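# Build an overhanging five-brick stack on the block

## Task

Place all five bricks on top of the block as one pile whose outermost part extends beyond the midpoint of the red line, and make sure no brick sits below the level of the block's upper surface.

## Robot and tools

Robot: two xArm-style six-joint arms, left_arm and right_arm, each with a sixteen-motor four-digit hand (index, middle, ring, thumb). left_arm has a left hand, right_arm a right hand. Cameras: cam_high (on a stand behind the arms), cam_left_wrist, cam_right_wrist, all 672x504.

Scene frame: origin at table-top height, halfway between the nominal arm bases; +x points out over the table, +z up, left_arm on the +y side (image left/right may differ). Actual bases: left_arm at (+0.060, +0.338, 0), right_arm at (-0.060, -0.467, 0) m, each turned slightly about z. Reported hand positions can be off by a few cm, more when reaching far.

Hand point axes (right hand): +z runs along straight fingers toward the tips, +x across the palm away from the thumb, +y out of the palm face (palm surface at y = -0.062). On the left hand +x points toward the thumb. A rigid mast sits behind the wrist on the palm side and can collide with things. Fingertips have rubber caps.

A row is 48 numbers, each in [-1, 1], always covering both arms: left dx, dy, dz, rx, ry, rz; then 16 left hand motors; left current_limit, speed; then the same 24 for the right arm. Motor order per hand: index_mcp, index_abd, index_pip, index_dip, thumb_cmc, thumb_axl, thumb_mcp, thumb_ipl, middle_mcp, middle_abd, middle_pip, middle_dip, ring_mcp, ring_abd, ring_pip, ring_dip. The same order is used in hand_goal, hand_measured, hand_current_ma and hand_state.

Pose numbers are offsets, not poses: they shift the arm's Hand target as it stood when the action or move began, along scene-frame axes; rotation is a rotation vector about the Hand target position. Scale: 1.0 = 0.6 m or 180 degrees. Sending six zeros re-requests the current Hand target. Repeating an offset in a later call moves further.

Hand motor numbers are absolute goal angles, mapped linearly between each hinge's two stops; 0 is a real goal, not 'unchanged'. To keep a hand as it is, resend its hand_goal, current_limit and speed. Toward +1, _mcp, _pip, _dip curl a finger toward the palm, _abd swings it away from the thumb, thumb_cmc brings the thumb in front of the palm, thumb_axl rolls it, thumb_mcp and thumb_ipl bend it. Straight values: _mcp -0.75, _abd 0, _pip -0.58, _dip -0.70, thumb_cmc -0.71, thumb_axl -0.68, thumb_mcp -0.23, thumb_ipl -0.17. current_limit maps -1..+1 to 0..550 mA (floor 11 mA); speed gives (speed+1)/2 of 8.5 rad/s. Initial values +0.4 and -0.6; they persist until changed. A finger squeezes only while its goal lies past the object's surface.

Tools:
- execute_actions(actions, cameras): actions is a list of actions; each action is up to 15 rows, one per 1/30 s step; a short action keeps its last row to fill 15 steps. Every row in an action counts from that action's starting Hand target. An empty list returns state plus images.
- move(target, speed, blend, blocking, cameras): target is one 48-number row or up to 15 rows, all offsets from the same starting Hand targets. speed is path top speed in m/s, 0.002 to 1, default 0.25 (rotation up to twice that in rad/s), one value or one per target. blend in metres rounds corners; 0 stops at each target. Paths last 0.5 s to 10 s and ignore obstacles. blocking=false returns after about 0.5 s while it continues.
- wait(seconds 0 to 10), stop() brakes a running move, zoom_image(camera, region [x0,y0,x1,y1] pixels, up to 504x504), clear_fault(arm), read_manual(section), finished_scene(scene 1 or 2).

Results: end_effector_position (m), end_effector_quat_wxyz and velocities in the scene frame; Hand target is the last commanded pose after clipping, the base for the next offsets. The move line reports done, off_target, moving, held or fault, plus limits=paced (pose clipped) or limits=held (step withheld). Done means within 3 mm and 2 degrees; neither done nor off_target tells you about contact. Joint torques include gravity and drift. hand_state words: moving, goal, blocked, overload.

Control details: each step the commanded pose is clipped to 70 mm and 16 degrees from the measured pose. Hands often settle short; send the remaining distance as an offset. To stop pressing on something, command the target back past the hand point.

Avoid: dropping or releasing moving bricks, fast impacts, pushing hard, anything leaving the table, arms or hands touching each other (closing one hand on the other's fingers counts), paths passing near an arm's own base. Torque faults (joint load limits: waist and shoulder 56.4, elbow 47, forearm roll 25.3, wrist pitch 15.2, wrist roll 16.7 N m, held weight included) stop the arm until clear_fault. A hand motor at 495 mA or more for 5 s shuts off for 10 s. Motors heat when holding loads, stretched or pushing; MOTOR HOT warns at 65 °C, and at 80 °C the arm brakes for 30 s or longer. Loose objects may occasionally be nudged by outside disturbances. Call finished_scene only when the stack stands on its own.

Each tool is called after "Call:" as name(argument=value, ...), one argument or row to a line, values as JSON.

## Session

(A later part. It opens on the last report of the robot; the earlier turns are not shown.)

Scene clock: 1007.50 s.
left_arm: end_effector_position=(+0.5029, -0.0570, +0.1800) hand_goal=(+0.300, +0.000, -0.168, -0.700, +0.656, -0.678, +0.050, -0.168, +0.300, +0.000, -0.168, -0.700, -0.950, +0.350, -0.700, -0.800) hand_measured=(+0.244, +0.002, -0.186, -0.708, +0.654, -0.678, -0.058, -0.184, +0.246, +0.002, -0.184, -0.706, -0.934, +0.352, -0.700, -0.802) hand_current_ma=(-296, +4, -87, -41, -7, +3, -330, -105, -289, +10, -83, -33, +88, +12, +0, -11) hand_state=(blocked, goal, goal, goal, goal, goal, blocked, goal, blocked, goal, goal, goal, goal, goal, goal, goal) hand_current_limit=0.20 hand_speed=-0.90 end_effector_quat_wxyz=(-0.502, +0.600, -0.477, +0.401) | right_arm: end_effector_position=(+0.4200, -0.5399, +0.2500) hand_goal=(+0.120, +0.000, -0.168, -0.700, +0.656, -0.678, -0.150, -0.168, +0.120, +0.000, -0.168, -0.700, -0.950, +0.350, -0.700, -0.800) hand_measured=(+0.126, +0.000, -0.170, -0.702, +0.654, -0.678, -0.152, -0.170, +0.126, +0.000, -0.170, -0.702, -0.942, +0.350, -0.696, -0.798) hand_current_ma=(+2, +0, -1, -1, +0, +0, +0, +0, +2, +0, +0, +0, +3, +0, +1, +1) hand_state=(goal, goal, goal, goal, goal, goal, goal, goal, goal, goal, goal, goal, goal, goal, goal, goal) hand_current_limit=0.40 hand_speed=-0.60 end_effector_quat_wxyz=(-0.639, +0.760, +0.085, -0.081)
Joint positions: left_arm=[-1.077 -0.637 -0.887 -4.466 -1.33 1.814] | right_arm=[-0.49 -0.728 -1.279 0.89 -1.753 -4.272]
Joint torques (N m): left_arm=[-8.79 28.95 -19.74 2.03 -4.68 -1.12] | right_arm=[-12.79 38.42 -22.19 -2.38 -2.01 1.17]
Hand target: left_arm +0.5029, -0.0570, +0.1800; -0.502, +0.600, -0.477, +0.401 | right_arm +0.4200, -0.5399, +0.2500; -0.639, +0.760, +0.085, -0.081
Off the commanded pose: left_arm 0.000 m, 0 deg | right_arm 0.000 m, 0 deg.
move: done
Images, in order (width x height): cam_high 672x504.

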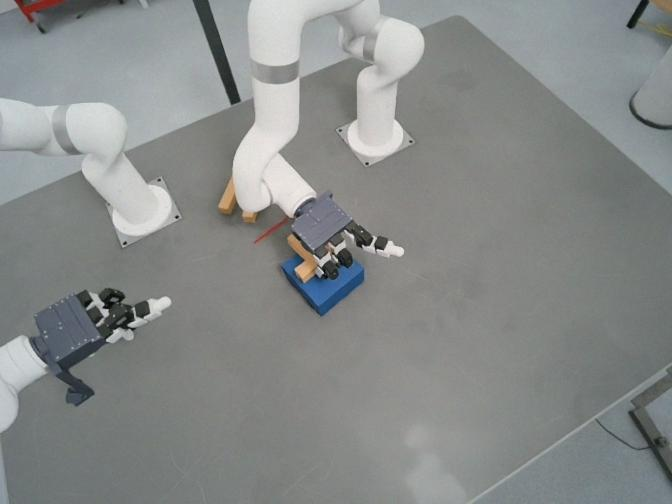

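Call:
move(
  target=[
    [0,0,-0.0133,0,0,0,0.3,0,-0.168,-0.7,0.657,-0.678,0.05,-0.168,0.3,0,-0.168,-0.7,-0.95,0.35,-0.7,-0.8,0.2,-0.9,0,0,0,0,0,0,0.12,0,-0.168,-0.7,0.657,-0.678,-0.15,-0.168,0.12,0,-0.168,-0.7,-0.95,0.35,-0.7,-0.8,0.4,-0.6],
    [0,0,-0.0148,0,0,0,0.25,0,-0.168,-0.7,0.657,-0.678,-0.02,-0.168,0.25,0,-0.168,-0.7,-0.95,0.35,-0.7,-0.8,0.2,-0.9,0,0,0,0,0,0,0.12,0,-0.168,-0.7,0.657,-0.678,-0.15,-0.168,0.12,0,-0.168,-0.7,-0.95,0.35,-0.7,-0.8,0.4,-0.6],
    [0,0,-0.0148,0,0,0,0.235,0,-0.168,-0.7,0.657,-0.678,-0.05,-0.168,0.235,0,-0.168,-0.7,-0.95,0.35,-0.7,-0.8,0.2,-0.9,0,0,0,0,0,0,0.12,0,-0.168,-0.7,0.657,-0.678,-0.15,-0.168,0.12,0,-0.168,-0.7,-0.95,0.35,-0.7,-0.8,0.4,-0.6],
    [0,0,-0.0148,0,0,0,0.18,0,-0.168,-0.7,0.657,-0.678,-0.12,-0.168,0.18,0,-0.168,-0.7,-0.95,0.35,-0.7,-0.8,0.3,-0.85,0,0,0,0,0,0,0.12,0,-0.168,-0.7,0.657,-0.678,-0.15,-0.168,0.12,0,-0.168,-0.7,-0.95,0.35,-0.7,-0.8,0.4,-0.6],
    [0,0,0.2,0,0,0,0.18,0,-0.168,-0.7,0.657,-0.678,-0.12,-0.168,0.18,0,-0.168,-0.7,-0.95,0.35,-0.7,-0.8,0.3,-0.85,0,0,0,0,0,0,0.12,0,-0.168,-0.7,0.657,-0.678,-0.15,-0.168,0.12,0,-0.168,-0.7,-0.95,0.35,-0.7,-0.8,0.4,-0.6],
  ],
  speed=[0.02, 0.02, 0.02, 0.02, 0.12],
  cameras=["cam_high"],
)

Call:
zoom_image(
  camera="cam_high",
  region=[260, 190, 370, 300],
)

Scene clock: 1014.47 s.
left_arm: end_effector_position=(+0.5030, -0.0569, +0.2999) hand_goal=(+0.180, +0.000, -0.168, -0.700, +0.656, -0.678, -0.120, -0.168, +0.180, +0.000, -0.168, -0.700, -0.950, +0.350, -0.700, -0.800) hand_measured=(+0.186, +0.002, -0.172, -0.702, +0.656, -0.678, -0.118, -0.170, +0.186, +0.002, -0.172, -0.702, -0.934, +0.352, -0.700, -0.802) hand_current_ma=(+32, +4, -17, -14, -5, +3, +15, -14, +34, +10, -19, -14, +88, +12, +0, -11) hand_state=(goal, goal, goal, goal, goal, goal, goal, goal, goal, goal, goal, goal, goal, goal, goal, goal) hand_current_limit=0.30 hand_speed=-0.85 end_effector_quat_wxyz=(-0.502, +0.600, -0.477, +0.401) | right_arm: end_effector_position=(+0.4200, -0.5399, +0.2500) hand_goal=(+0.120, +0.000, -0.168, -0.700, +0.656, -0.678, -0.150, -0.168, +0.120, +0.000, -0.168, -0.700, -0.950, +0.350, -0.700, -0.800) hand_measured=(+0.126, +0.000, -0.170, -0.702, +0.654, -0.678, -0.152, -0.170, +0.126, +0.000, -0.170, -0.702, -0.942, +0.350, -0.696, -0.798) hand_current_ma=(+2, +0, -1, -1, +0, +0, +0, +0, +2, +0, +0, +0, +3, +0, +1, +1) hand_state=(goal, goal, goal, goal, goal, goal, goal, goal, goal, goal, goal, goal, goal, goal, goal, goal) hand_current_limit=0.40 hand_speed=-0.60 end_effector_quat_wxyz=(-0.639, +0.760, +0.085, -0.081)
Joint positions: left_arm=[-1.077 -0.389 -0.885 -4.533 -1.277 2.064] | right_arm=[-0.49 -0.728 -1.279 0.89 -1.753 -4.272]
Joint torques (N m): left_arm=[3.32 57.33 -22.68 -0.69 1.43 1.05] | right_arm=[-11.83 39.17 -22.67 -2.77 -0.97 0.91]
Hand target: left_arm +0.5029, -0.0570, +0.3000; -0.502, +0.600, -0.477, +0.401 | right_arm +0.4200, -0.5399, +0.2500; -0.639, +0.760, +0.085, -0.081
Off the commanded pose: left_arm 0.000 m, 0 deg | right_arm 0.000 m, 0 deg.
move: done
Images, in order (width x height): cam_high 672x504.

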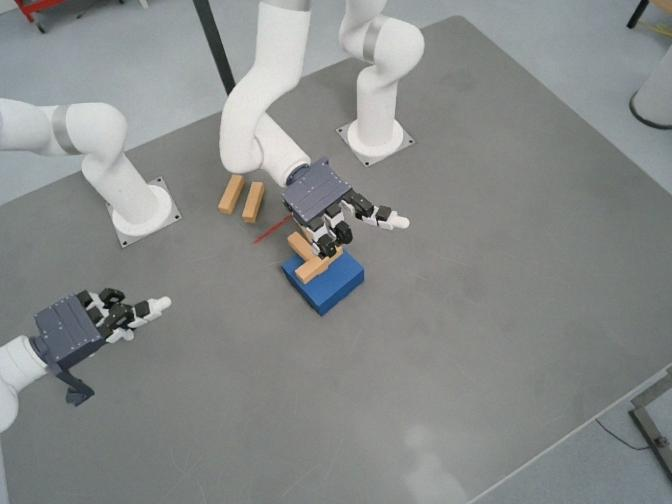

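Scaled by 4.582.

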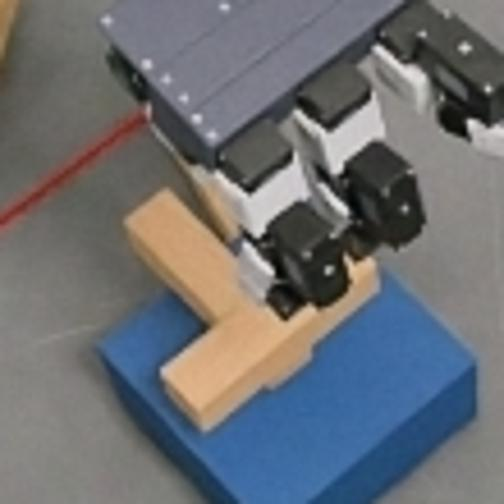

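Call:
move(
  target=[
    [-0.3967,-0.035,-0.05,0,0,-0.5722,0.12,0,-0.168,-0.7,0.657,-0.678,-0.2,-0.168,0.12,0,-0.168,-0.7,-0.95,0.35,-0.7,-0.8,0.4,-0.6,0,0,0,0,0,0,0.12,0,-0.168,-0.7,0.657,-0.678,-0.15,-0.168,0.12,0,-0.168,-0.7,-0.95,0.35,-0.7,-0.8,0.4,-0.6],
    [-0.3967,-0.035,-0.3,0,0,-0.5722,0.12,0,-0.168,-0.7,0.657,-0.678,-0.2,-0.168,0.12,0,-0.168,-0.7,-0.95,0.35,-0.7,-0.8,0.4,-0.6,0,0,0,0,0,0,0.12,0,-0.168,-0.7,0.657,-0.678,-0.15,-0.168,0.12,0,-0.168,-0.7,-0.95,0.35,-0.7,-0.8,0.4,-0.6],
  ],
  speed=[0.4, 0.15],
  cameras=["cam_high", "cam_left_wrist"],
)

Call:
zoom_image(
  camera="cam_high",
  region=[240, 170, 370, 300],
)

Scene clock: 1025.57 s.
left_arm: end_effector_position=(+0.2650, -0.0780, +0.1200) hand_goal=(+0.120, +0.000, -0.168, -0.700, +0.656, -0.678, -0.200, -0.168, +0.120, +0.000, -0.168, -0.700, -0.950, +0.350, -0.700, -0.800) hand_measured=(+0.126, +0.002, -0.170, -0.702, +0.656, -0.678, -0.196, -0.170, +0.128, +0.002, -0.172, -0.702, -0.934, +0.352, -0.700, -0.802) hand_current_ma=(+34, +4, -14, -14, -5, +3, +22, -13, +37, +10, -16, -13, +88, +12, +0, -11) hand_state=(goal, goal, goal, goal, goal, goal, goal, goal, goal, goal, goal, goal, goal, goal, goal, goal) hand_current_limit=0.40 hand_speed=-0.60 end_effector_quat_wxyz=(-0.001, +0.000, +0.766, -0.643) | right_arm: end_effector_position=(+0.4200, -0.5399, +0.2500) hand_goal=(+0.120, +0.000, -0.168, -0.700, +0.656, -0.678, -0.150, -0.168, +0.120, +0.000, -0.168, -0.700, -0.950, +0.350, -0.700, -0.800) hand_measured=(+0.126, +0.000, -0.170, -0.702, +0.654, -0.678, -0.152, -0.170, +0.126, +0.000, -0.170, -0.702, -0.942, +0.350, -0.696, -0.798) hand_current_ma=(+2, +0, -1, -1, +0, +0, +0, +0, +2, +0, +0, +0, +3, +0, +1, +1) hand_state=(goal, goal, goal, goal, goal, goal, goal, goal, goal, goal, goal, goal, goal, goal, goal, goal) hand_current_limit=0.40 hand_speed=-0.60 end_effector_quat_wxyz=(-0.639, +0.760, +0.085, -0.081)
Joint positions: left_arm=[-0.784 -0.607 -0.47 -2.337 -1.491 1.669] | right_arm=[-0.49 -0.728 -1.279 0.89 -1.753 -4.272]
Joint torques (N m): left_arm=[-11.17 18.06 -12.78 -1.28 -4.58 0.96] | right_arm=[-11.72 38.3 -22.18 -2.24 -0.01 0.79]
Hand target: left_arm +0.2649, -0.0780, +0.1200; -0.001, +0.000, +0.766, -0.643 | right_arm +0.4200, -0.5399, +0.2500; -0.639, +0.760, +0.085, -0.081
Off the commanded pose: left_arm 0.000 m, 0 deg | right_arm 0.000 m, 0 deg.
move: done
Images, in order (width x height): cam_high 672x504, cam_left_wrist 672x504.

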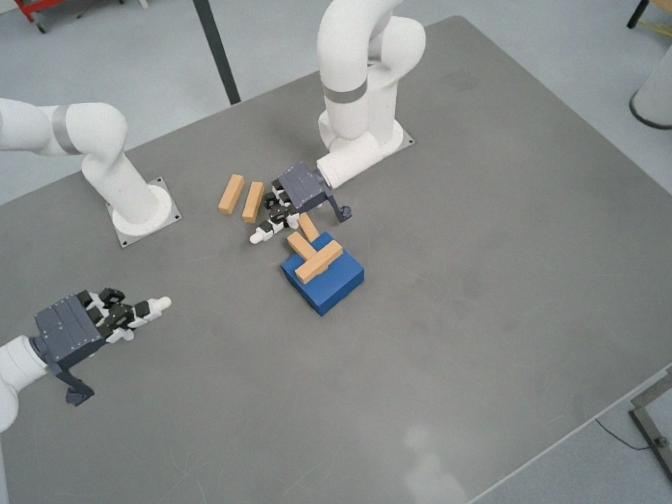

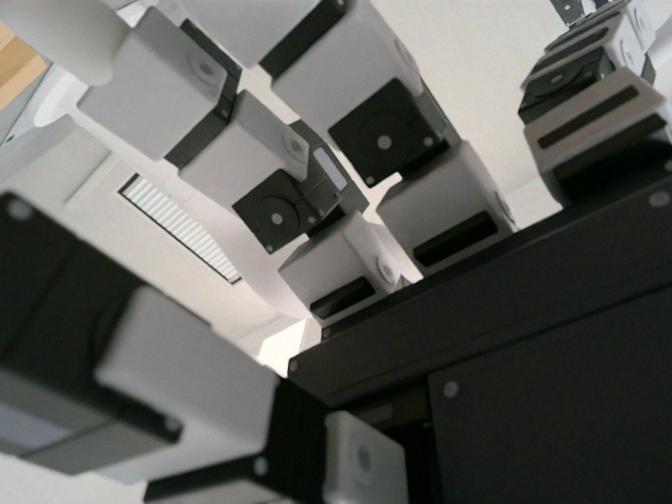

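Scaled by 3.877.

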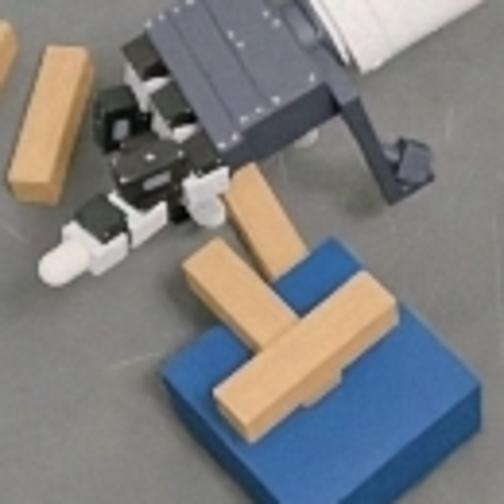

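Call:
move(
  target=[
    [0,0,-0.1,0,0,0,0.12,0,-0.168,-0.7,0.657,-0.678,-0.2,-0.168,0.12,0,-0.168,-0.7,-0.95,0.35,-0.7,-0.8,0.4,-0.6,0,0,0,0,0,0,0.12,0,-0.168,-0.7,0.657,-0.678,-0.15,-0.168,0.12,0,-0.168,-0.7,-0.95,0.35,-0.7,-0.8,0.4,-0.6],
    [0,0,-0.1,0,0,0,0.2,0,-0.168,-0.7,0.657,-0.678,-0.08,-0.168,0.2,0,-0.168,-0.7,-0.95,0.35,-0.7,-0.8,0.2,-0.7,0,0,0,0,0,0,0.12,0,-0.168,-0.7,0.657,-0.678,-0.15,-0.168,0.12,0,-0.168,-0.7,-0.95,0.35,-0.7,-0.8,0.4,-0.6],
    [0,0,-0.1,0,0,0,0.3,0,-0.168,-0.7,0.657,-0.678,0.05,-0.168,0.3,0,-0.168,-0.7,-0.95,0.35,-0.7,-0.8,0.2,-0.9,0,0,0,0,0,0,0.12,0,-0.168,-0.7,0.657,-0.678,-0.15,-0.168,0.12,0,-0.168,-0.7,-0.95,0.35,-0.7,-0.8,0.4,-0.6],
  ],
  speed=[0.08, 0.05, 0.05],
  cameras=["cam_high", "cam_left_wrist"],
)

Scene clock: 1031.90 s.
left_arm: end_effector_position=(+0.2649, -0.0780, +0.0600) hand_goal=(+0.300, +0.000, -0.168, -0.700, +0.656, -0.678, +0.050, -0.168, +0.300, +0.000, -0.168, -0.700, -0.950, +0.350, -0.700, -0.800) hand_measured=(+0.246, +0.002, -0.182, -0.706, +0.656, -0.678, -0.060, -0.178, +0.240, +0.002, -0.184, -0.706, -0.934, +0.352, -0.700, -0.802) hand_current_ma=(-291, +4, -73, -32, -5, +3, -330, -69, -315, +10, -79, -29, +88, +12, +0, -11) hand_state=(blocked, goal, goal, goal, goal, goal, blocked, goal, blocked, goal, goal, goal, goal, goal, goal, goal) hand_current_limit=0.20 hand_speed=-0.90 end_effector_quat_wxyz=(-0.001, +0.000, +0.766, -0.643) | right_arm: end_effector_position=(+0.4200, -0.5399, +0.2500) hand_goal=(+0.120, +0.000, -0.168, -0.700, +0.656, -0.678, -0.150, -0.168, +0.120, +0.000, -0.168, -0.700, -0.950, +0.350, -0.700, -0.800) hand_measured=(+0.126, +0.000, -0.170, -0.702, +0.654, -0.678, -0.152, -0.170, +0.126, +0.000, -0.170, -0.702, -0.942, +0.350, -0.696, -0.798) hand_current_ma=(+2, +0, -1, -1, +0, +0, +0, +0, +2, +0, +0, +0, +3, +0, +1, +1) hand_state=(goal, goal, goal, goal, goal, goal, goal, goal, goal, goal, goal, goal, goal, goal, goal, goal) hand_current_limit=0.40 hand_speed=-0.60 end_effector_quat_wxyz=(-0.639, +0.760, +0.085, -0.081)
Joint positions: left_arm=[-0.784 -0.812 -0.54 -2.34 -1.585 1.766] | right_arm=[-0.49 -0.728 -1.279 0.89 -1.753 -4.272]
Joint torques (N m): left_arm=[2.08 21.9 -9.26 1.68 -3.95 0.95] | right_arm=[-12.2 39.13 -22.48 -2.57 -0.1 0.75]
Hand target: left_arm +0.2649, -0.0780, +0.0600; -0.001, +0.000, +0.766, -0.643 | right_arm +0.4200, -0.5399, +0.2500; -0.639, +0.760, +0.085, -0.081
Off the commanded pose: left_arm 0.000 m, 0 deg | right_arm 0.000 m, 0 deg.
move: done
Images, in order (width x height): cam_high 672x504, cam_left_wrist 672x504.

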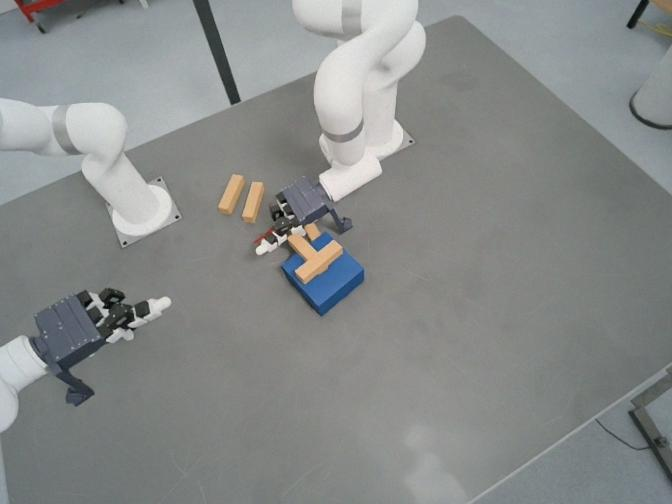

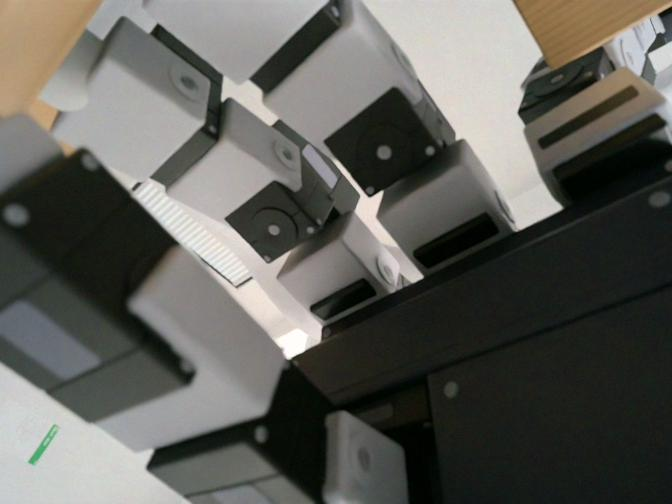

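Call:
move(
  target=[
    [0,0,0.25,0,0,0,0.3,0,-0.168,-0.7,0.657,-0.678,0.05,-0.168,0.3,0,-0.168,-0.7,-0.95,0.35,-0.7,-0.8,0.2,-0.9,0,0,0,0,0,0,0.12,0,-0.168,-0.7,0.657,-0.678,-0.15,-0.168,0.12,0,-0.168,-0.7,-0.95,0.35,-0.7,-0.8,0.4,-0.6],
    [0.126,-0.1147,0.3,0,0,0.0722,0.3,0,-0.168,-0.7,0.657,-0.678,0.05,-0.168,0.3,0,-0.168,-0.7,-0.95,0.35,-0.7,-0.8,0.2,-0.9,0,0,0,0,0,0,0.12,0,-0.168,-0.7,0.657,-0.678,-0.15,-0.168,0.12,0,-0.168,-0.7,-0.95,0.35,-0.7,-0.8,0.4,-0.6],
    [0.126,-0.1147,0.2167,0,0,0.0722,0.3,0,-0.168,-0.7,0.657,-0.678,0.05,-0.168,0.3,0,-0.168,-0.7,-0.95,0.35,-0.7,-0.8,0.2,-0.9,0,0,0,0,0,0,0.12,0,-0.168,-0.7,0.657,-0.678,-0.15,-0.168,0.12,0,-0.168,-0.7,-0.95,0.35,-0.7,-0.8,0.4,-0.6],
  ],
  speed=[0.1, 0.2, 0.1],
  blend=[0.02, 0.01, 0],
  cameras=["cam_high", "cam_left_wrist"],
)

Call:
zoom_image(
  camera="cam_high",
  region=[240, 170, 370, 300],
)

Scene clock: 1041.23 s.
left_arm: end_effector_position=(+0.3405, -0.1468, +0.1901) hand_goal=(+0.300, +0.000, -0.168, -0.700, +0.656, -0.678, +0.050, -0.168, +0.300, +0.000, -0.168, -0.700, -0.950, +0.350, -0.700, -0.800) hand_measured=(+0.248, +0.002, -0.182, -0.706, +0.656, -0.678, -0.060, -0.182, +0.246, +0.002, -0.186, -0.708, -0.934, +0.352, -0.700, -0.802) hand_current_ma=(-278, +4, -74, -33, -5, +3, -330, -99, -289, +9, -91, -38, +88, +12, +0, -11) hand_state=(blocked, goal, goal, goal, goal, goal, blocked, goal, blocked, goal, goal, goal, goal, goal, goal, goal) hand_current_limit=0.20 hand_speed=-0.90 end_effector_quat_wxyz=(+0.072, -0.087, +0.761, -0.639) | right_arm: end_effector_position=(+0.4200, -0.5399, +0.2500) hand_goal=(+0.120, +0.000, -0.168, -0.700, +0.656, -0.678, -0.150, -0.168, +0.120, +0.000, -0.168, -0.700, -0.950, +0.350, -0.700, -0.800) hand_measured=(+0.126, +0.000, -0.170, -0.702, +0.654, -0.678, -0.152, -0.170, +0.126, +0.000, -0.170, -0.702, -0.942, +0.350, -0.696, -0.798) hand_current_ma=(+2, +0, -1, -1, +0, +0, +0, +0, +2, +0, +0, +0, +3, +0, +1, +1) hand_state=(goal, goal, goal, goal, goal, goal, goal, goal, goal, goal, goal, goal, goal, goal, goal, goal) hand_current_limit=0.40 hand_speed=-0.60 end_effector_quat_wxyz=(-0.639, +0.760, +0.085, -0.081)
Joint positions: left_arm=[-0.862 -0.465 -0.605 -2.612 -1.275 1.497] | right_arm=[-0.49 -0.728 -1.279 0.89 -1.753 -4.272]
Joint torques (N m): left_arm=[-12.75 19.91 -18.18 -1.08 -4.69 1.02] | right_arm=[-10.3 39.3 -22.46 -2.5 -0.1 0.56]
Hand target: left_arm +0.3405, -0.1468, +0.1900; +0.072, -0.087, +0.761, -0.639 | right_arm +0.4200, -0.5399, +0.2500; -0.639, +0.760, +0.085, -0.081
Off the commanded pose: left_arm 0.000 m, 0 deg | right_arm 0.000 m, 0 deg.
move: done
Images, in order (width x height): cam_high 672x504, cam_left_wrist 672x504.

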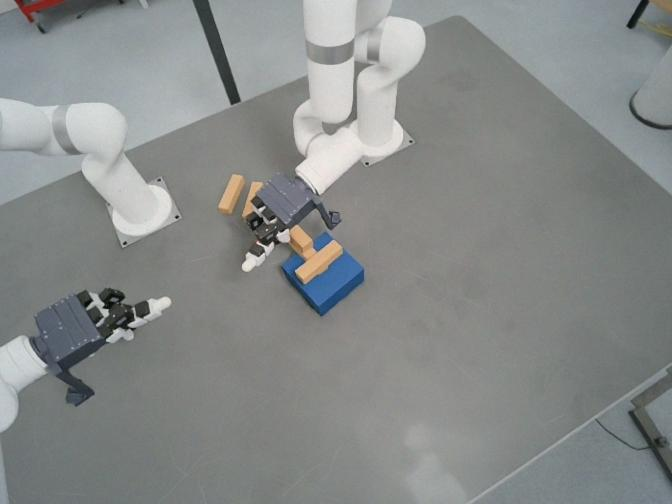

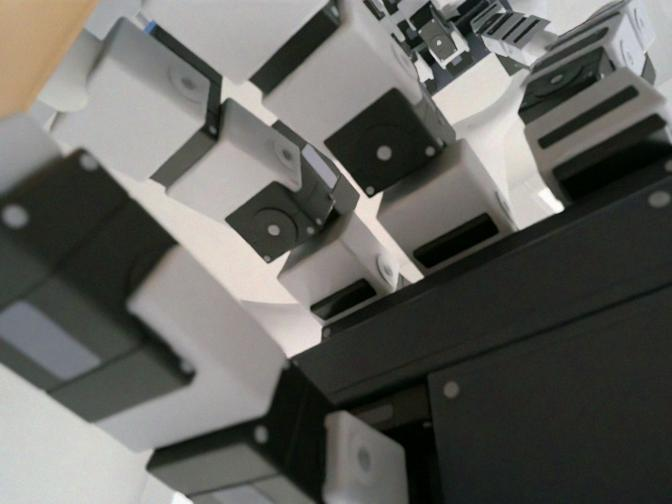

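Scaled by 3.877.

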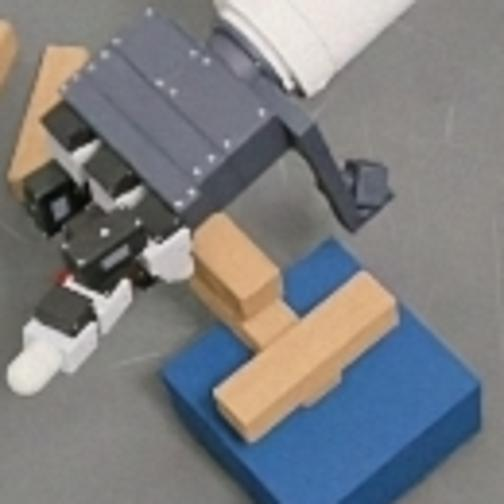

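Call:
move(
  target=[
    [0,0,-0.03,0,0,0,0.3,0,-0.168,-0.7,0.657,-0.678,0.05,-0.168,0.3,0,-0.168,-0.7,-0.95,0.35,-0.7,-0.8,0.2,-0.9,0,0,0,0,0,0,0.12,0,-0.168,-0.7,0.657,-0.678,-0.15,-0.168,0.12,0,-0.168,-0.7,-0.95,0.35,-0.7,-0.8,0.4,-0.6],
    [0,0,-0.0322,0,0,0,0.255,0,-0.168,-0.7,0.657,-0.678,-0.02,-0.168,0.255,0,-0.168,-0.7,-0.95,0.35,-0.7,-0.8,0.2,-0.9,0,0,0,0,0,0,0.12,0,-0.168,-0.7,0.657,-0.678,-0.15,-0.168,0.12,0,-0.168,-0.7,-0.95,0.35,-0.7,-0.8,0.4,-0.6],
    [0,0,-0.0322,0,0,0,0.24,0,-0.168,-0.7,0.657,-0.678,-0.045,-0.168,0.24,0,-0.168,-0.7,-0.95,0.35,-0.7,-0.8,0.2,-0.9,0,0,0,0,0,0,0.12,0,-0.168,-0.7,0.657,-0.678,-0.15,-0.168,0.12,0,-0.168,-0.7,-0.95,0.35,-0.7,-0.8,0.4,-0.6],
    [0,0,-0.0322,0,0,0,0.22,0,-0.168,-0.7,0.657,-0.678,-0.08,-0.168,0.22,0,-0.168,-0.7,-0.95,0.35,-0.7,-0.8,0.2,-0.9,0,0,0,0,0,0,0.12,0,-0.168,-0.7,0.657,-0.678,-0.15,-0.168,0.12,0,-0.168,-0.7,-0.95,0.35,-0.7,-0.8,0.4,-0.6],
    [0,0,-0.0322,0,0,0,0.14,0,-0.168,-0.7,0.657,-0.678,-0.18,-0.168,0.14,0,-0.168,-0.7,-0.95,0.35,-0.7,-0.8,0.3,-0.85,0,0,0,0,0,0,0.12,0,-0.168,-0.7,0.657,-0.678,-0.15,-0.168,0.12,0,-0.168,-0.7,-0.95,0.35,-0.7,-0.8,0.4,-0.6],
  ],
  speed=[0.02, 0.01, 0.02, 0.02, 0.02],
  cameras=["cam_high"],
)

Call:
zoom_image(
  camera="cam_high",
  region=[240, 170, 370, 300],
)

Scene clock: 1048.30 s.
left_arm: end_effector_position=(+0.3405, -0.1468, +0.1707) hand_goal=(+0.140, +0.000, -0.168, -0.700, +0.656, -0.678, -0.180, -0.168, +0.140, +0.000, -0.168, -0.700, -0.950, +0.350, -0.700, -0.800) hand_measured=(+0.148, -0.002, -0.172, -0.702, +0.652, -0.678, -0.176, -0.170, +0.148, -0.002, -0.172, -0.702, -0.934, +0.352, -0.700, -0.802) hand_current_ma=(+38, -13, -16, -14, -18, -5, +21, -14, +40, -10, -18, -14, +88, +12, +0, -11) hand_state=(goal, goal, goal, goal, goal, goal, goal, goal, goal, goal, goal, goal, goal, goal, goal, goal) hand_current_limit=0.30 hand_speed=-0.85 end_effector_quat_wxyz=(+0.072, -0.087, +0.761, -0.639) | right_arm: end_effector_position=(+0.4200, -0.5399, +0.2500) hand_goal=(+0.120, +0.000, -0.168, -0.700, +0.656, -0.678, -0.150, -0.168, +0.120, +0.000, -0.168, -0.700, -0.950, +0.350, -0.700, -0.800) hand_measured=(+0.126, +0.000, -0.170, -0.702, +0.654, -0.678, -0.152, -0.170, +0.126, +0.000, -0.170, -0.702, -0.942, +0.350, -0.696, -0.798) hand_current_ma=(+2, +0, -1, -1, +0, +0, +0, +0, +2, +0, +0, +0, +3, +0, +1, +1) hand_state=(goal, goal, goal, goal, goal, goal, goal, goal, goal, goal, goal, goal, goal, goal, goal, goal) hand_current_limit=0.40 hand_speed=-0.60 end_effector_quat_wxyz=(-0.639, +0.760, +0.085, -0.081)
Joint positions: left_arm=[-0.862 -0.52 -0.613 -2.619 -1.315 1.521] | right_arm=[-0.49 -0.728 -1.279 0.89 -1.753 -4.272]
Joint torques (N m): left_arm=[-5.65 26.14 -16.18 -0.1 -3.37 -0.26] | right_arm=[-11.47 39.1 -22.09 -2.22 -0.1 0.41]
Hand target: left_arm +0.3405, -0.1468, +0.1707; +0.072, -0.087, +0.761, -0.639 | right_arm +0.4200, -0.5399, +0.2500; -0.639, +0.760, +0.085, -0.081
Off the commanded pose: left_arm 0.000 m, 0 deg | right_arm 0.000 m, 0 deg.
move: done
Images, in order (width x height): cam_high 672x504.

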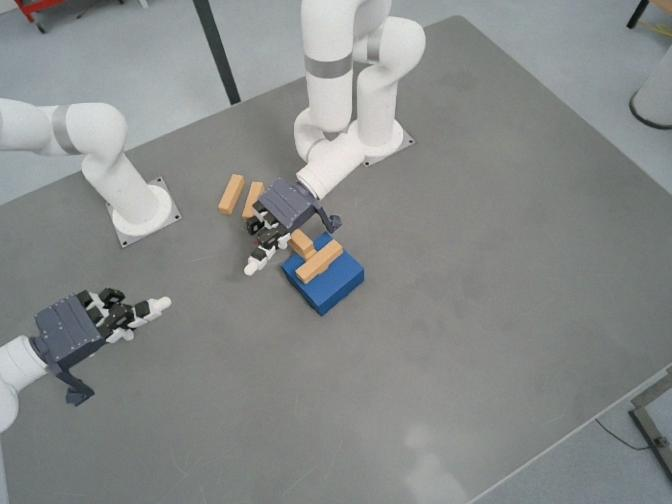

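Scaled by 3.877.

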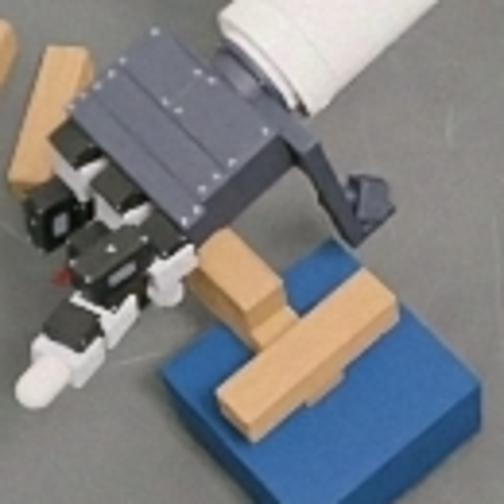

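Call:
move(
  target=[
    [0,0,0.2,0,0,0,0.14,0,-0.168,-0.7,0.657,-0.678,-0.18,-0.168,0.14,0,-0.168,-0.7,-0.95,0.35,-0.7,-0.8,0.3,-0.85,0,0,0,0,0,0,0.12,0,-0.168,-0.7,0.657,-0.678,-0.15,-0.168,0.12,0,-0.168,-0.7,-0.95,0.35,-0.7,-0.8,0.4,-0.6],
    [0.1308,0.6113,0.1655,0,0,0,-0.94,0.5,-0.94,-0.94,-0.714,-0.678,-0.226,-0.168,-0.94,0.57,-0.94,-0.94,-0.94,0.8,-0.94,-0.94,0.4,-0.4,0,0,0,0,0,0,0.12,0,-0.168,-0.7,0.657,-0.678,-0.15,-0.168,0.12,0,-0.168,-0.7,-0.95,0.35,-0.7,-0.8,0.4,-0.6],
    [0.0575,0.7947,0.0038,0.1413,0.2358,0.1216,-0.94,0.5,-0.94,-0.94,-0.714,-0.678,-0.226,-0.168,-0.94,0.57,-0.94,-0.94,-0.94,0.8,-0.94,-0.94,0.4,-0.4,0,0,0,0,0,0,0.12,0,-0.168,-0.7,0.657,-0.678,-0.15,-0.168,0.12,0,-0.168,-0.7,-0.95,0.35,-0.7,-0.8,0.4,-0.6],
  ],
  speed=[0.12, 0.25, 0.25],
  blend=[0.02, 0.05, 0],
  cameras=["cam_high", "cam_left_wrist"],
)

Call:
zoom_image(
  camera="cam_left_wrist",
  region=[120, 110, 340, 270],
)

Call:
zoom_image(
  camera="cam_high",
  region=[260, 190, 370, 300],
)

Scene clock: 1058.00 s.
left_arm: end_effector_position=(+0.3750, +0.3300, +0.1730) hand_goal=(-0.940, +0.500, -0.940, -0.940, -0.714, -0.678, -0.226, -0.168, -0.940, +0.570, -0.940, -0.940, -0.940, +0.800, -0.940, -0.940) hand_measured=(-0.922, +0.498, -0.934, -0.936, -0.702, -0.678, -0.222, -0.170, -0.918, +0.566, -0.934, -0.938, -0.932, +0.796, -0.934, -0.936) hand_current_ma=(+93, -11, +30, +15, +63, -5, +25, -9, +112, -14, +32, +14, +46, -13, +34, +16) hand_state=(goal, goal, goal, goal, goal, goal, goal, goal, blocked, goal, goal, goal, goal, goal, goal, goal) hand_current_limit=0.40 hand_speed=-0.40 end_effector_quat_wxyz=(-0.072, -0.430, +0.824, -0.362) | right_arm: end_effector_position=(+0.4200, -0.5399, +0.2500) hand_goal=(+0.120, +0.000, -0.168, -0.700, +0.656, -0.678, -0.150, -0.168, +0.120, +0.000, -0.168, -0.700, -0.950, +0.350, -0.700, -0.800) hand_measured=(+0.126, +0.000, -0.170, -0.702, +0.654, -0.678, -0.152, -0.170, +0.126, +0.000, -0.170, -0.702, -0.942, +0.350, -0.696, -0.798) hand_current_ma=(+2, +0, -1, -1, +0, +0, +0, +0, +2, +0, +0, +0, +3, +0, +1, +1) hand_state=(goal, goal, goal, goal, goal, goal, goal, goal, goal, goal, goal, goal, goal, goal, goal, goal) hand_current_limit=0.40 hand_speed=-0.60 end_effector_quat_wxyz=(-0.639, +0.760, +0.085, -0.081)
Joint positions: left_arm=[0.301 -0.288 -0.563 -1.252 -0.807 0.509] | right_arm=[-0.49 -0.728 -1.279 0.89 -1.753 -4.272]
Joint torques (N m): left_arm=[13.89 11.96 -17.68 1.51 1.74 -1.1] | right_arm=[-10.69 40.13 -22.38 -2.59 -0.1 0.3]
Hand target: left_arm +0.3750, +0.3300, +0.1730; -0.072, -0.430, +0.824, -0.362 | right_arm +0.4200, -0.5399, +0.2500; -0.639, +0.760, +0.085, -0.081
Off the commanded pose: left_arm 0.000 m, 0 deg | right_arm 0.000 m, 0 deg.
move: done; blend cut to 0 m at target 2
Images, in order (width x height): cam_high 672x504, cam_left_wrist 672x504.

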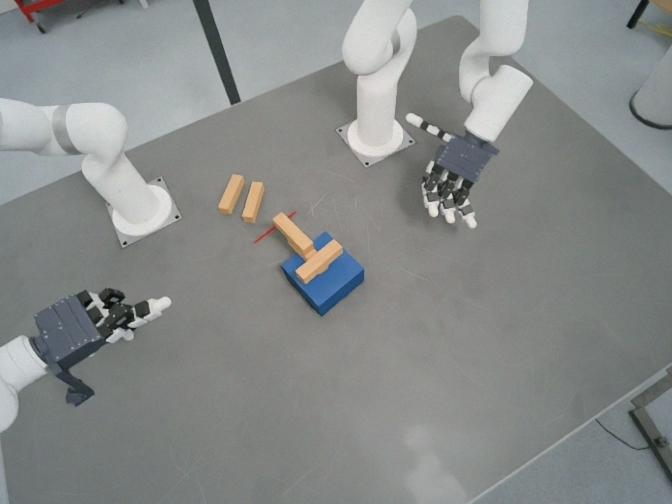

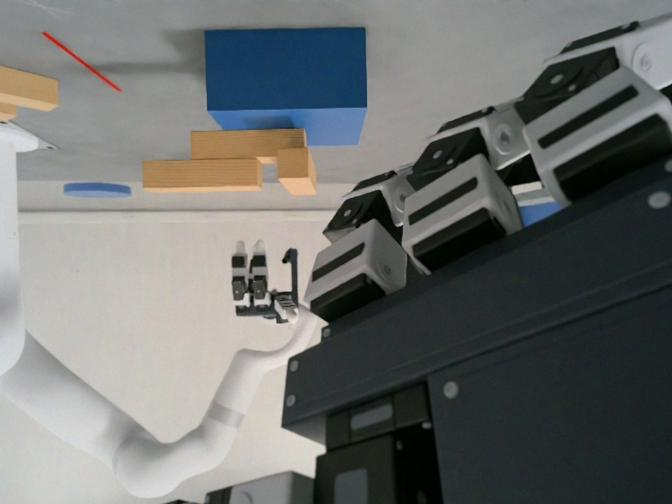

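Scaled by 2.291.

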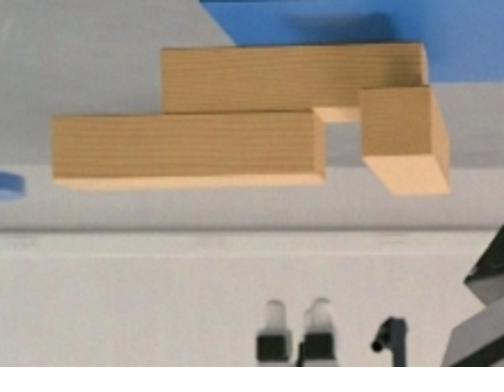

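Scaled by 4.582.

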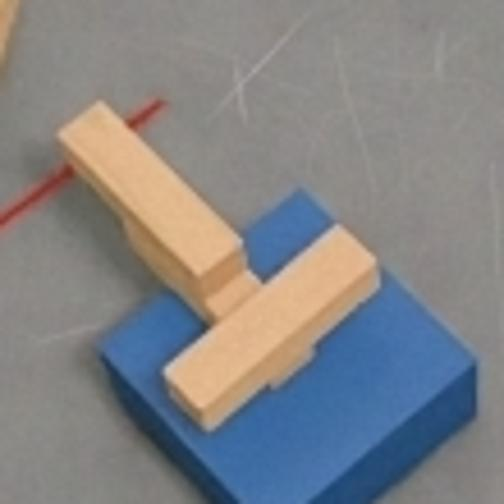

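Call:
move(
  target=[
    [0.0733,-0.1833,0.1617,0,0,0,-0.94,0.5,-0.94,-0.94,-0.714,-0.678,-0.226,-0.168,-0.94,0.57,-0.94,-0.94,-0.94,0.8,-0.94,-0.94,0.4,-0.4,0,0,0,0,0,0,0.12,0,-0.168,-0.7,0.657,-0.678,-0.15,-0.168,0.12,0,-0.168,-0.7,-0.95,0.35,-0.7,-0.8,0.4,-0.6],
    [0.0257,-0.774,0.2267,-0.1154,-0.248,-0.0592,0.12,0,-0.168,-0.7,0.657,-0.678,-0.2,-0.168,-0.95,0.1,-0.7,-0.8,-0.95,0.35,-0.7,-0.8,0.4,-0.4,0,0,0,0,0,0,0.12,0,-0.168,-0.7,0.657,-0.678,-0.15,-0.168,0.12,0,-0.168,-0.7,-0.95,0.35,-0.7,-0.8,0.4,-0.6],
    [0.0257,-0.774,0.0,-0.1154,-0.248,-0.0592,0.12,0,-0.168,-0.7,0.657,-0.678,-0.2,-0.168,-0.95,0.1,-0.7,-0.8,-0.95,0.35,-0.7,-0.8,0.4,-0.4,0,0,0,0,0,0,0.12,0,-0.168,-0.7,0.657,-0.678,-0.15,-0.168,0.12,0,-0.168,-0.7,-0.95,0.35,-0.7,-0.8,0.4,-0.6],
    [0.0257,-0.774,-0.0603,-0.1154,-0.248,-0.0592,0.12,0,-0.168,-0.7,0.657,-0.678,-0.2,-0.168,-0.95,0.1,-0.7,-0.8,-0.95,0.35,-0.7,-0.8,0.4,-0.4,0,0,0,0,0,0,0.12,0,-0.168,-0.7,0.657,-0.678,-0.15,-0.168,0.12,0,-0.168,-0.7,-0.95,0.35,-0.7,-0.8,0.4,-0.6],
  ],
  speed=[0.25, 0.25, 0.15, 0.05],
  blend=[0.04, 0.0, 0.005, 0],
  cameras=["cam_high"],
)

Call:
zoom_image(
  camera="cam_high",
  region=[260, 190, 370, 300],
)

Scene clock: 1077.80 s.
left_arm: end_effector_position=(+0.3905, -0.1344, +0.1368) hand_goal=(+0.120, +0.000, -0.168, -0.700, +0.656, -0.678, -0.200, -0.168, -0.950, +0.100, -0.700, -0.800, -0.950, +0.350, -0.700, -0.800) hand_measured=(+0.120, +0.002, -0.170, -0.702, +0.654, -0.678, -0.202, -0.170, -0.930, +0.104, -0.700, -0.802, -0.934, +0.354, -0.700, -0.802) hand_current_ma=(+4, +13, -10, -12, -14, -5, -10, -9, +109, +13, -1, -11, +88, +14, -1, -11) hand_state=(goal, goal, goal, goal, goal, goal, goal, goal, blocked, goal, goal, goal, goal, goal, goal, goal) hand_current_limit=0.40 hand_speed=-0.40 end_effector_quat_wxyz=(+0.138, -0.166, +0.748, -0.628) | right_arm: end_effector_position=(+0.4200, -0.5399, +0.2500) hand_goal=(+0.120, +0.000, -0.168, -0.700, +0.656, -0.678, -0.150, -0.168, +0.120, +0.000, -0.168, -0.700, -0.950, +0.350, -0.700, -0.800) hand_measured=(+0.126, +0.000, -0.170, -0.702, +0.654, -0.678, -0.152, -0.170, +0.126, +0.000, -0.170, -0.702, -0.942, +0.350, -0.696, -0.798) hand_current_ma=(+2, +0, -1, -1, +0, +0, +0, +0, +2, +0, +0, +0, +3, +0, +1, +1) hand_state=(goal, goal, goal, goal, goal, goal, goal, goal, goal, goal, goal, goal, goal, goal, goal, goal) hand_current_limit=0.40 hand_speed=-0.60 end_effector_quat_wxyz=(-0.639, +0.760, +0.085, -0.081)
Joint positions: left_arm=[-0.839 -0.621 -0.643 -2.815 -1.376 1.561] | right_arm=[-0.49 -0.728 -1.279 0.89 -1.753 -4.272]
Joint torques (N m): left_arm=[-11.24 24.34 -16.24 -1.16 -4.58 1.18] | right_arm=[-10.12 39.92 -21.69 -2.74 0 0.12]
Hand target: left_arm +0.3904, -0.1344, +0.1368; +0.138, -0.166, +0.748, -0.628 | right_arm +0.4200, -0.5399, +0.2500; -0.639, +0.760, +0.085, -0.081
Off the commanded pose: left_arm 0.000 m, 0 deg | right_arm 0.000 m, 0 deg.
move: done
Images, in order (width x height): cam_high 672x504.

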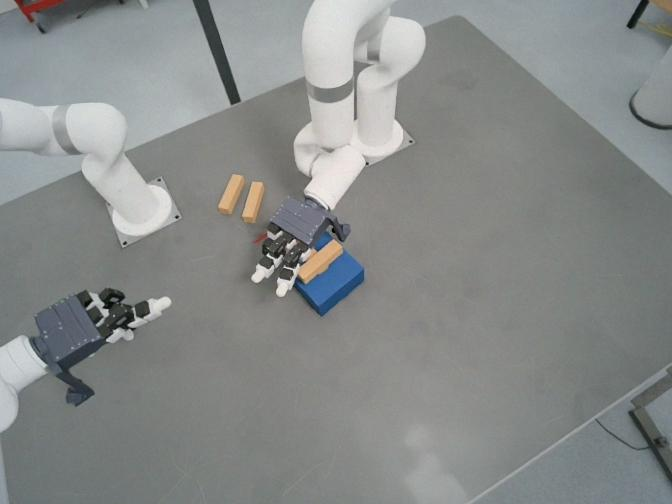

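Scaled by 4.582.

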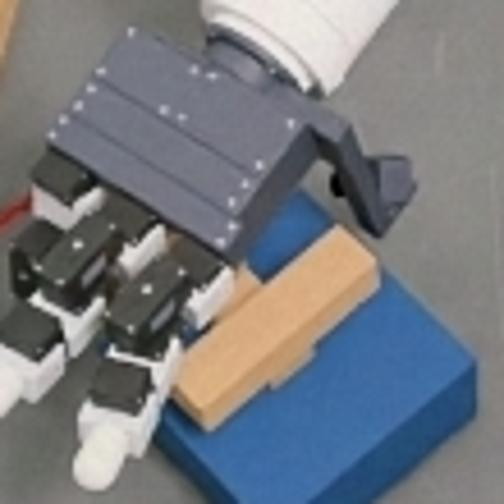

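Call:
move(
  target=[
    [0,0,0,0,0,0,0.19,0,-0.168,-0.7,0.657,-0.678,-0.1,-0.168,-0.95,0.1,-0.7,-0.8,-0.95,0.35,-0.7,-0.8,0.1,-0.8,0,0,0,0,0,0,0.12,0,-0.168,-0.7,0.657,-0.678,-0.15,-0.168,0.12,0,-0.168,-0.7,-0.95,0.35,-0.7,-0.8,0.4,-0.6],
    [0,0,0,0,0,0,0.28,0,-0.168,-0.7,0.657,-0.678,-0.01,-0.168,-0.95,0.1,-0.7,-0.8,-0.95,0.35,-0.7,-0.8,0.0,-0.9,0,0,0,0,0,0,0.12,0,-0.168,-0.7,0.657,-0.678,-0.15,-0.168,0.12,0,-0.168,-0.7,-0.95,0.35,-0.7,-0.8,0.4,-0.6],
    [-0.0089,-0.0021,0,0,0,0,0.28,0,-0.168,-0.7,0.657,-0.678,-0.01,-0.168,-0.95,0.1,-0.7,-0.8,-0.95,0.35,-0.7,-0.8,0.0,-0.9,0,0,0,0,0,0,0.12,0,-0.168,-0.7,0.657,-0.678,-0.15,-0.168,0.12,0,-0.168,-0.7,-0.95,0.35,-0.7,-0.8,0.4,-0.6],
    [-0.0089,-0.0021,0,0,0,0,0.2,0,-0.168,-0.7,0.657,-0.678,-0.1,-0.168,-0.95,0.1,-0.7,-0.8,-0.95,0.35,-0.7,-0.8,0.1,-0.85,0,0,0,0,0,0,0.12,0,-0.168,-0.7,0.657,-0.678,-0.15,-0.168,0.12,0,-0.168,-0.7,-0.95,0.35,-0.7,-0.8,0.4,-0.6],
  ],
  speed=[0.05, 0.05, 0.008, 0.02],
  cameras=["cam_high"],
)

Call:
zoom_image(
  camera="cam_high",
  region=[260, 190, 370, 300],
)

Scene clock: 1083.70 s.
left_arm: end_effector_position=(+0.3851, -0.1357, +0.1368) hand_goal=(+0.200, +0.000, -0.168, -0.700, +0.656, -0.678, -0.100, -0.168, -0.950, +0.100, -0.700, -0.800, -0.950, +0.350, -0.700, -0.800) hand_measured=(+0.206, +0.002, -0.172, -0.702, +0.658, -0.678, -0.098, -0.170, -0.930, +0.104, -0.700, -0.802, -0.934, +0.354, -0.700, -0.802) hand_current_ma=(+30, +13, -18, -15, +11, -5, +14, -15, +109, +13, -1, -11, +88, +14, -1, -11) hand_state=(goal, goal, goal, goal, goal, goal, goal, goal, blocked, goal, goal, goal, goal, goal, goal, goal) hand_current_limit=0.10 hand_speed=-0.85 end_effector_quat_wxyz=(+0.138, -0.166, +0.748, -0.628) | right_arm: end_effector_position=(+0.4200, -0.5399, +0.2500) hand_goal=(+0.120, +0.000, -0.168, -0.700, +0.656, -0.678, -0.150, -0.168, +0.120, +0.000, -0.168, -0.700, -0.950, +0.350, -0.700, -0.800) hand_measured=(+0.126, +0.000, -0.170, -0.702, +0.654, -0.678, -0.152, -0.170, +0.126, +0.000, -0.170, -0.702, -0.942, +0.350, -0.696, -0.798) hand_current_ma=(+2, +0, -1, -1, +0, +0, +0, +0, +2, +0, +0, +0, +3, +0, +1, +1) hand_state=(goal, goal, goal, goal, goal, goal, goal, goal, goal, goal, goal, goal, goal, goal, goal, goal) hand_current_limit=0.40 hand_speed=-0.60 end_effector_quat_wxyz=(-0.639, +0.760, +0.085, -0.081)
Joint positions: left_arm=[-0.852 -0.618 -0.636 -2.827 -1.38 1.563] | right_arm=[-0.49 -0.728 -1.279 0.89 -1.753 -4.272]
Joint torques (N m): left_arm=[-10.78 57.42 -6.73 -1.23 -4.43 1.05] | right_arm=[-10.08 40.14 -21.96 -2.3 -0.07 0.01]
Hand target: left_arm +0.3851, -0.1357, +0.1368; +0.138, -0.166, +0.748, -0.628 | right_arm +0.4200, -0.5399, +0.2500; -0.639, +0.760, +0.085, -0.081
Off the commanded pose: left_arm 0.000 m, 0 deg | right_arm 0.000 m, 0 deg.
move: done
Images, in order (width x height): cam_high 672x504.

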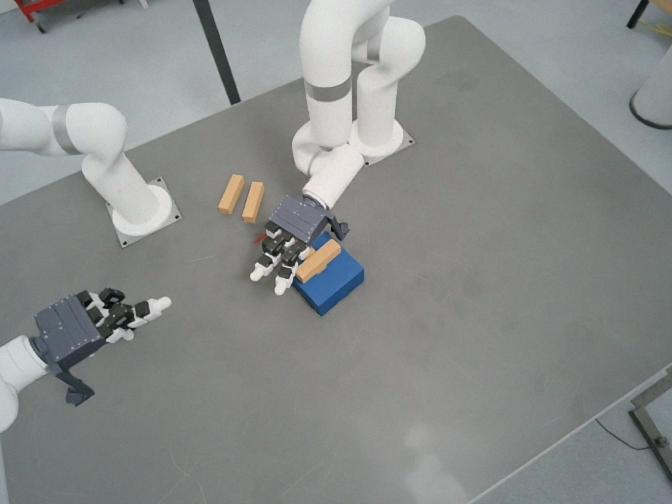

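Scaled by 4.582.

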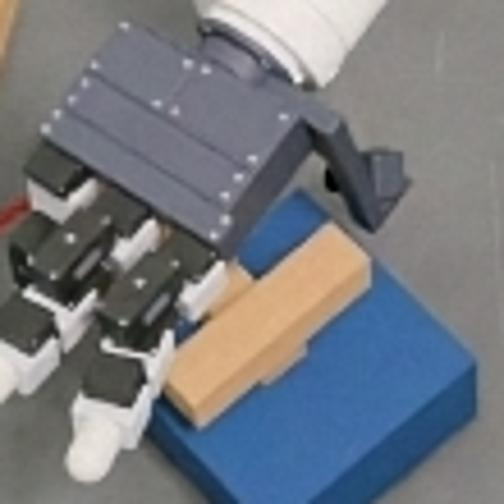

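Call:
move(
  target=[
    [0,0,0.25,0,0,0,0.15,0,-0.168,-0.7,0.657,-0.678,-0.15,-0.168,-0.95,0.1,-0.7,-0.8,-0.95,0.35,-0.7,-0.8,0.3,-0.7,0,0,0,0,0,0,0.12,0,-0.168,-0.7,0.657,-0.678,-0.15,-0.168,0.12,0,-0.168,-0.7,-0.95,0.35,-0.7,-0.8,0.4,-0.6],
    [-0.5135,-0.0675,0.19,0,0,-0.3528,0.17,0,-0.168,-0.7,0.657,-0.678,-0.2,-0.168,0.17,0,-0.168,-0.7,-0.95,0.35,-0.7,-0.8,0.4,-0.5,0,0,0,0,0,0,0.12,0,-0.168,-0.7,0.657,-0.678,-0.15,-0.168,0.12,0,-0.168,-0.7,-0.95,0.35,-0.7,-0.8,0.4,-0.6],
    [-0.5135,-0.0675,-0.028,0,0,-0.3528,0.17,0,-0.168,-0.7,0.657,-0.678,-0.2,-0.168,0.17,0,-0.168,-0.7,-0.95,0.35,-0.7,-0.8,0.4,-0.5,0,0,0,0,0,0,0.12,0,-0.168,-0.7,0.657,-0.678,-0.15,-0.168,0.12,0,-0.168,-0.7,-0.95,0.35,-0.7,-0.8,0.4,-0.6],
  ],
  speed=[0.12, 0.3, 0.15],
  blend=[0.01, 0.01, 0],
  cameras=["cam_high"],
)

Call:
zoom_image(
  camera="cam_high",
  region=[200, 150, 370, 300],
)

Scene clock: 1094.97 s.
left_arm: end_effector_position=(+0.0771, -0.1762, +0.1200) hand_goal=(+0.170, +0.000, -0.168, -0.700, +0.656, -0.678, -0.200, -0.168, +0.170, +0.000, -0.168, -0.700, -0.950, +0.350, -0.700, -0.800) hand_measured=(+0.170, +0.002, -0.172, -0.702, +0.658, -0.678, -0.196, -0.170, +0.170, +0.002, -0.170, -0.702, -0.934, +0.352, -0.700, -0.802) hand_current_ma=(+0, +11, -15, -14, +8, -5, +22, -12, +0, +13, -8, -11, +88, +12, +0, -11) hand_state=(goal, goal, goal, goal, goal, goal, goal, goal, goal, goal, goal, goal, goal, goal, goal, goal) hand_current_limit=0.40 hand_speed=-0.50 end_effector_quat_wxyz=(-0.213, +0.252, +0.723, -0.607) | right_arm: end_effector_position=(+0.4200, -0.5399, +0.2500) hand_goal=(+0.120, +0.000, -0.168, -0.700, +0.656, -0.678, -0.150, -0.168, +0.120, +0.000, -0.168, -0.700, -0.950, +0.350, -0.700, -0.800) hand_measured=(+0.126, +0.000, -0.170, -0.702, +0.654, -0.678, -0.152, -0.170, +0.126, +0.000, -0.170, -0.702, -0.942, +0.350, -0.696, -0.798) hand_current_ma=(+2, +0, -1, -1, +0, +0, +0, +0, +2, +0, +0, +0, +3, +0, +1, +1) hand_state=(goal, goal, goal, goal, goal, goal, goal, goal, goal, goal, goal, goal, goal, goal, goal, goal) hand_current_limit=0.40 hand_speed=-0.60 end_effector_quat_wxyz=(-0.639, +0.760, +0.085, -0.081)
Joint positions: left_arm=[-1.19 -0.688 -0.704 -2.056 -1.39 1.554] | right_arm=[-0.49 -0.728 -1.279 0.89 -1.753 -4.272]
Joint torques (N m): left_arm=[-12.1 22.76 -14.41 -1.11 -4.53 1.03] | right_arm=[-9.25 39.97 -21.44 -2.26 -0.05 -0.24]
Hand target: left_arm +0.0770, -0.1762, +0.1200; -0.213, +0.252, +0.723, -0.607 | right_arm +0.4200, -0.5399, +0.2500; -0.639, +0.760, +0.085, -0.081
Off the commanded pose: left_arm 0.000 m, 0 deg | right_arm 0.000 m, 0 deg.
move: done; blend cut to 0 m at target 2
Images, in order (width x height): cam_high 672x504.

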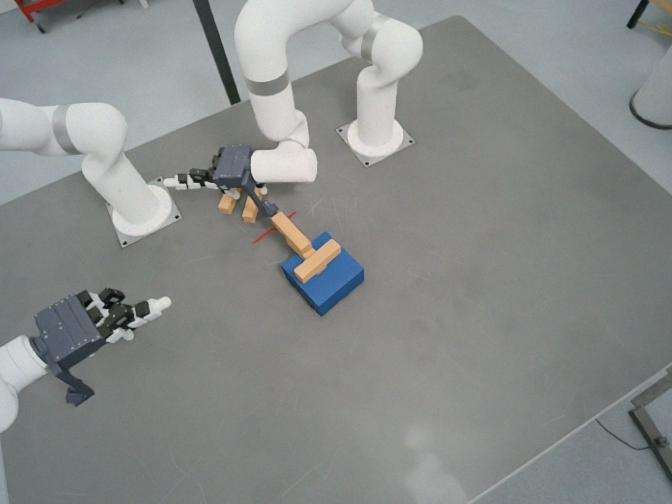

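Scaled by 2.965.

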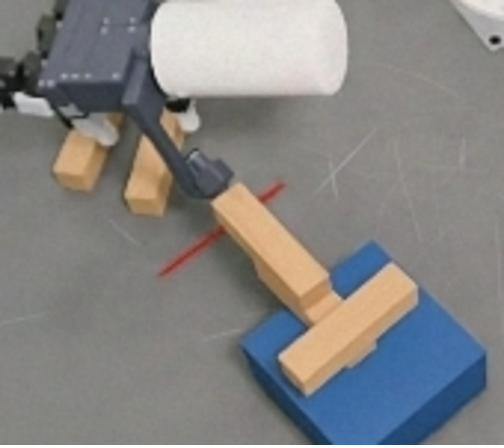

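Call:
move(
  target=[
    [0,0,-0.1,0,0,0,0.17,0,-0.168,-0.7,0.657,-0.678,-0.2,-0.168,0.17,0,-0.168,-0.7,-0.95,0.35,-0.7,-0.8,0.4,-0.5,0,0,0,0,0,0,0.12,0,-0.168,-0.7,0.657,-0.678,-0.15,-0.168,0.12,0,-0.168,-0.7,-0.95,0.35,-0.7,-0.8,0.4,-0.6],
    [0,0,-0.1,0,0,0,0.21,0,-0.168,-0.7,0.657,-0.678,-0.08,-0.168,0.21,0,-0.168,-0.7,-0.95,0.35,-0.7,-0.8,0.2,-0.7,0,0,0,0,0,0,0.12,0,-0.168,-0.7,0.657,-0.678,-0.15,-0.168,0.12,0,-0.168,-0.7,-0.95,0.35,-0.7,-0.8,0.4,-0.6],
    [0,0,-0.1,0,0,0,0.3,0,-0.168,-0.7,0.657,-0.678,0.05,-0.168,0.3,0,-0.168,-0.7,-0.95,0.35,-0.7,-0.8,0.2,-0.9,0,0,0,0,0,0,0.12,0,-0.168,-0.7,0.657,-0.678,-0.15,-0.168,0.12,0,-0.168,-0.7,-0.95,0.35,-0.7,-0.8,0.4,-0.6],
    [0,0,0.2333,0,0,0,0.3,0,-0.168,-0.7,0.657,-0.678,0.05,-0.168,0.3,0,-0.168,-0.7,-0.95,0.35,-0.7,-0.8,0.2,-0.9,0,0,0,0,0,0,0.12,0,-0.168,-0.7,0.657,-0.678,-0.15,-0.168,0.12,0,-0.168,-0.7,-0.95,0.35,-0.7,-0.8,0.4,-0.6],
  ],
  speed=[0.06, 0.05, 0.05, 0.1],
  cameras=["cam_high"],
)

Call:
zoom_image(
  camera="cam_high",
  region=[200, 120, 370, 300],
)

Scene clock: 1103.73 s.
left_arm: end_effector_position=(+0.0769, -0.1761, +0.2599) hand_goal=(+0.300, +0.000, -0.168, -0.700, +0.656, -0.678, +0.050, -0.168, +0.300, +0.000, -0.168, -0.700, -0.950, +0.350, -0.700, -0.800) hand_measured=(+0.248, +0.002, -0.184, -0.706, +0.658, -0.678, -0.066, -0.182, +0.250, +0.002, -0.182, -0.706, -0.934, +0.352, -0.700, -0.802) hand_current_ma=(-276, +10, -75, -34, +8, -5, -330, -89, -268, +11, -74, -29, +88, +12, +0, -11) hand_state=(blocked, goal, goal, goal, goal, goal, blocked, goal, blocked, goal, goal, goal, goal, goal, goal, goal) hand_current_limit=0.20 hand_speed=-0.90 end_effector_quat_wxyz=(-0.213, +0.252, +0.723, -0.607) | right_arm: end_effector_position=(+0.4200, -0.5399, +0.2500) hand_goal=(+0.120, +0.000, -0.168, -0.700, +0.656, -0.678, -0.150, -0.168, +0.120, +0.000, -0.168, -0.700, -0.950, +0.350, -0.700, -0.800) hand_measured=(+0.126, +0.000, -0.170, -0.702, +0.654, -0.678, -0.152, -0.170, +0.126, +0.000, -0.170, -0.702, -0.942, +0.350, -0.696, -0.798) hand_current_ma=(+2, +0, -1, -1, +0, +0, +0, +0, +2, +0, +0, +0, +3, +0, +1, +1) hand_state=(goal, goal, goal, goal, goal, goal, goal, goal, goal, goal, goal, goal, goal, goal, goal, goal) hand_current_limit=0.40 hand_speed=-0.60 end_effector_quat_wxyz=(-0.639, +0.760, +0.085, -0.081)
Joint positions: left_arm=[-1.191 -0.319 -0.655 -1.982 -1.25 1.256] | right_arm=[-0.49 -0.728 -1.279 0.89 -1.753 -4.272]
Joint torques (N m): left_arm=[-0.31 49.31 -20.26 0.97 1.16 -1.11] | right_arm=[-8.94 40.32 -21.8 -2.68 -0.19 -0.25]
Hand target: left_arm +0.0770, -0.1762, +0.2600; -0.213, +0.252, +0.723, -0.607 | right_arm +0.4200, -0.5399, +0.2500; -0.639, +0.760, +0.085, -0.081
Off the commanded pose: left_arm 0.000 m, 0 deg | right_arm 0.000 m, 0 deg.
move: done
Images, in order (width x height): cam_high 672x504.

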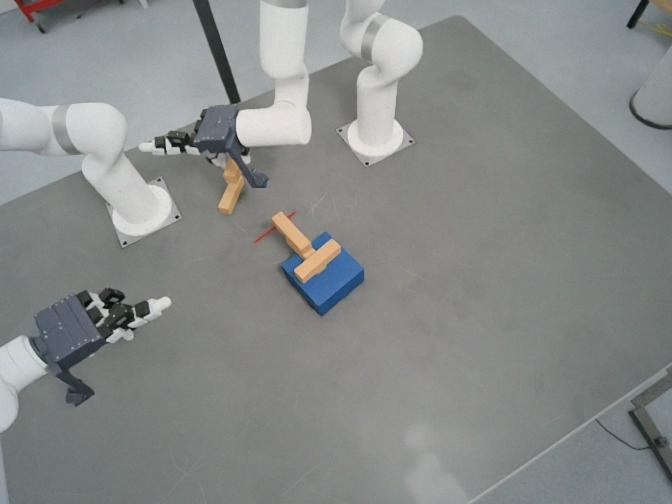

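Scaled by 2.800.

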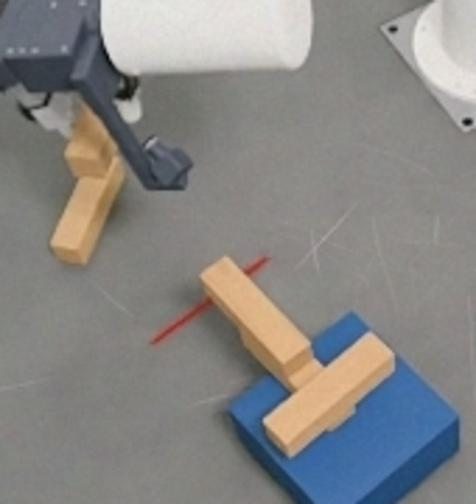

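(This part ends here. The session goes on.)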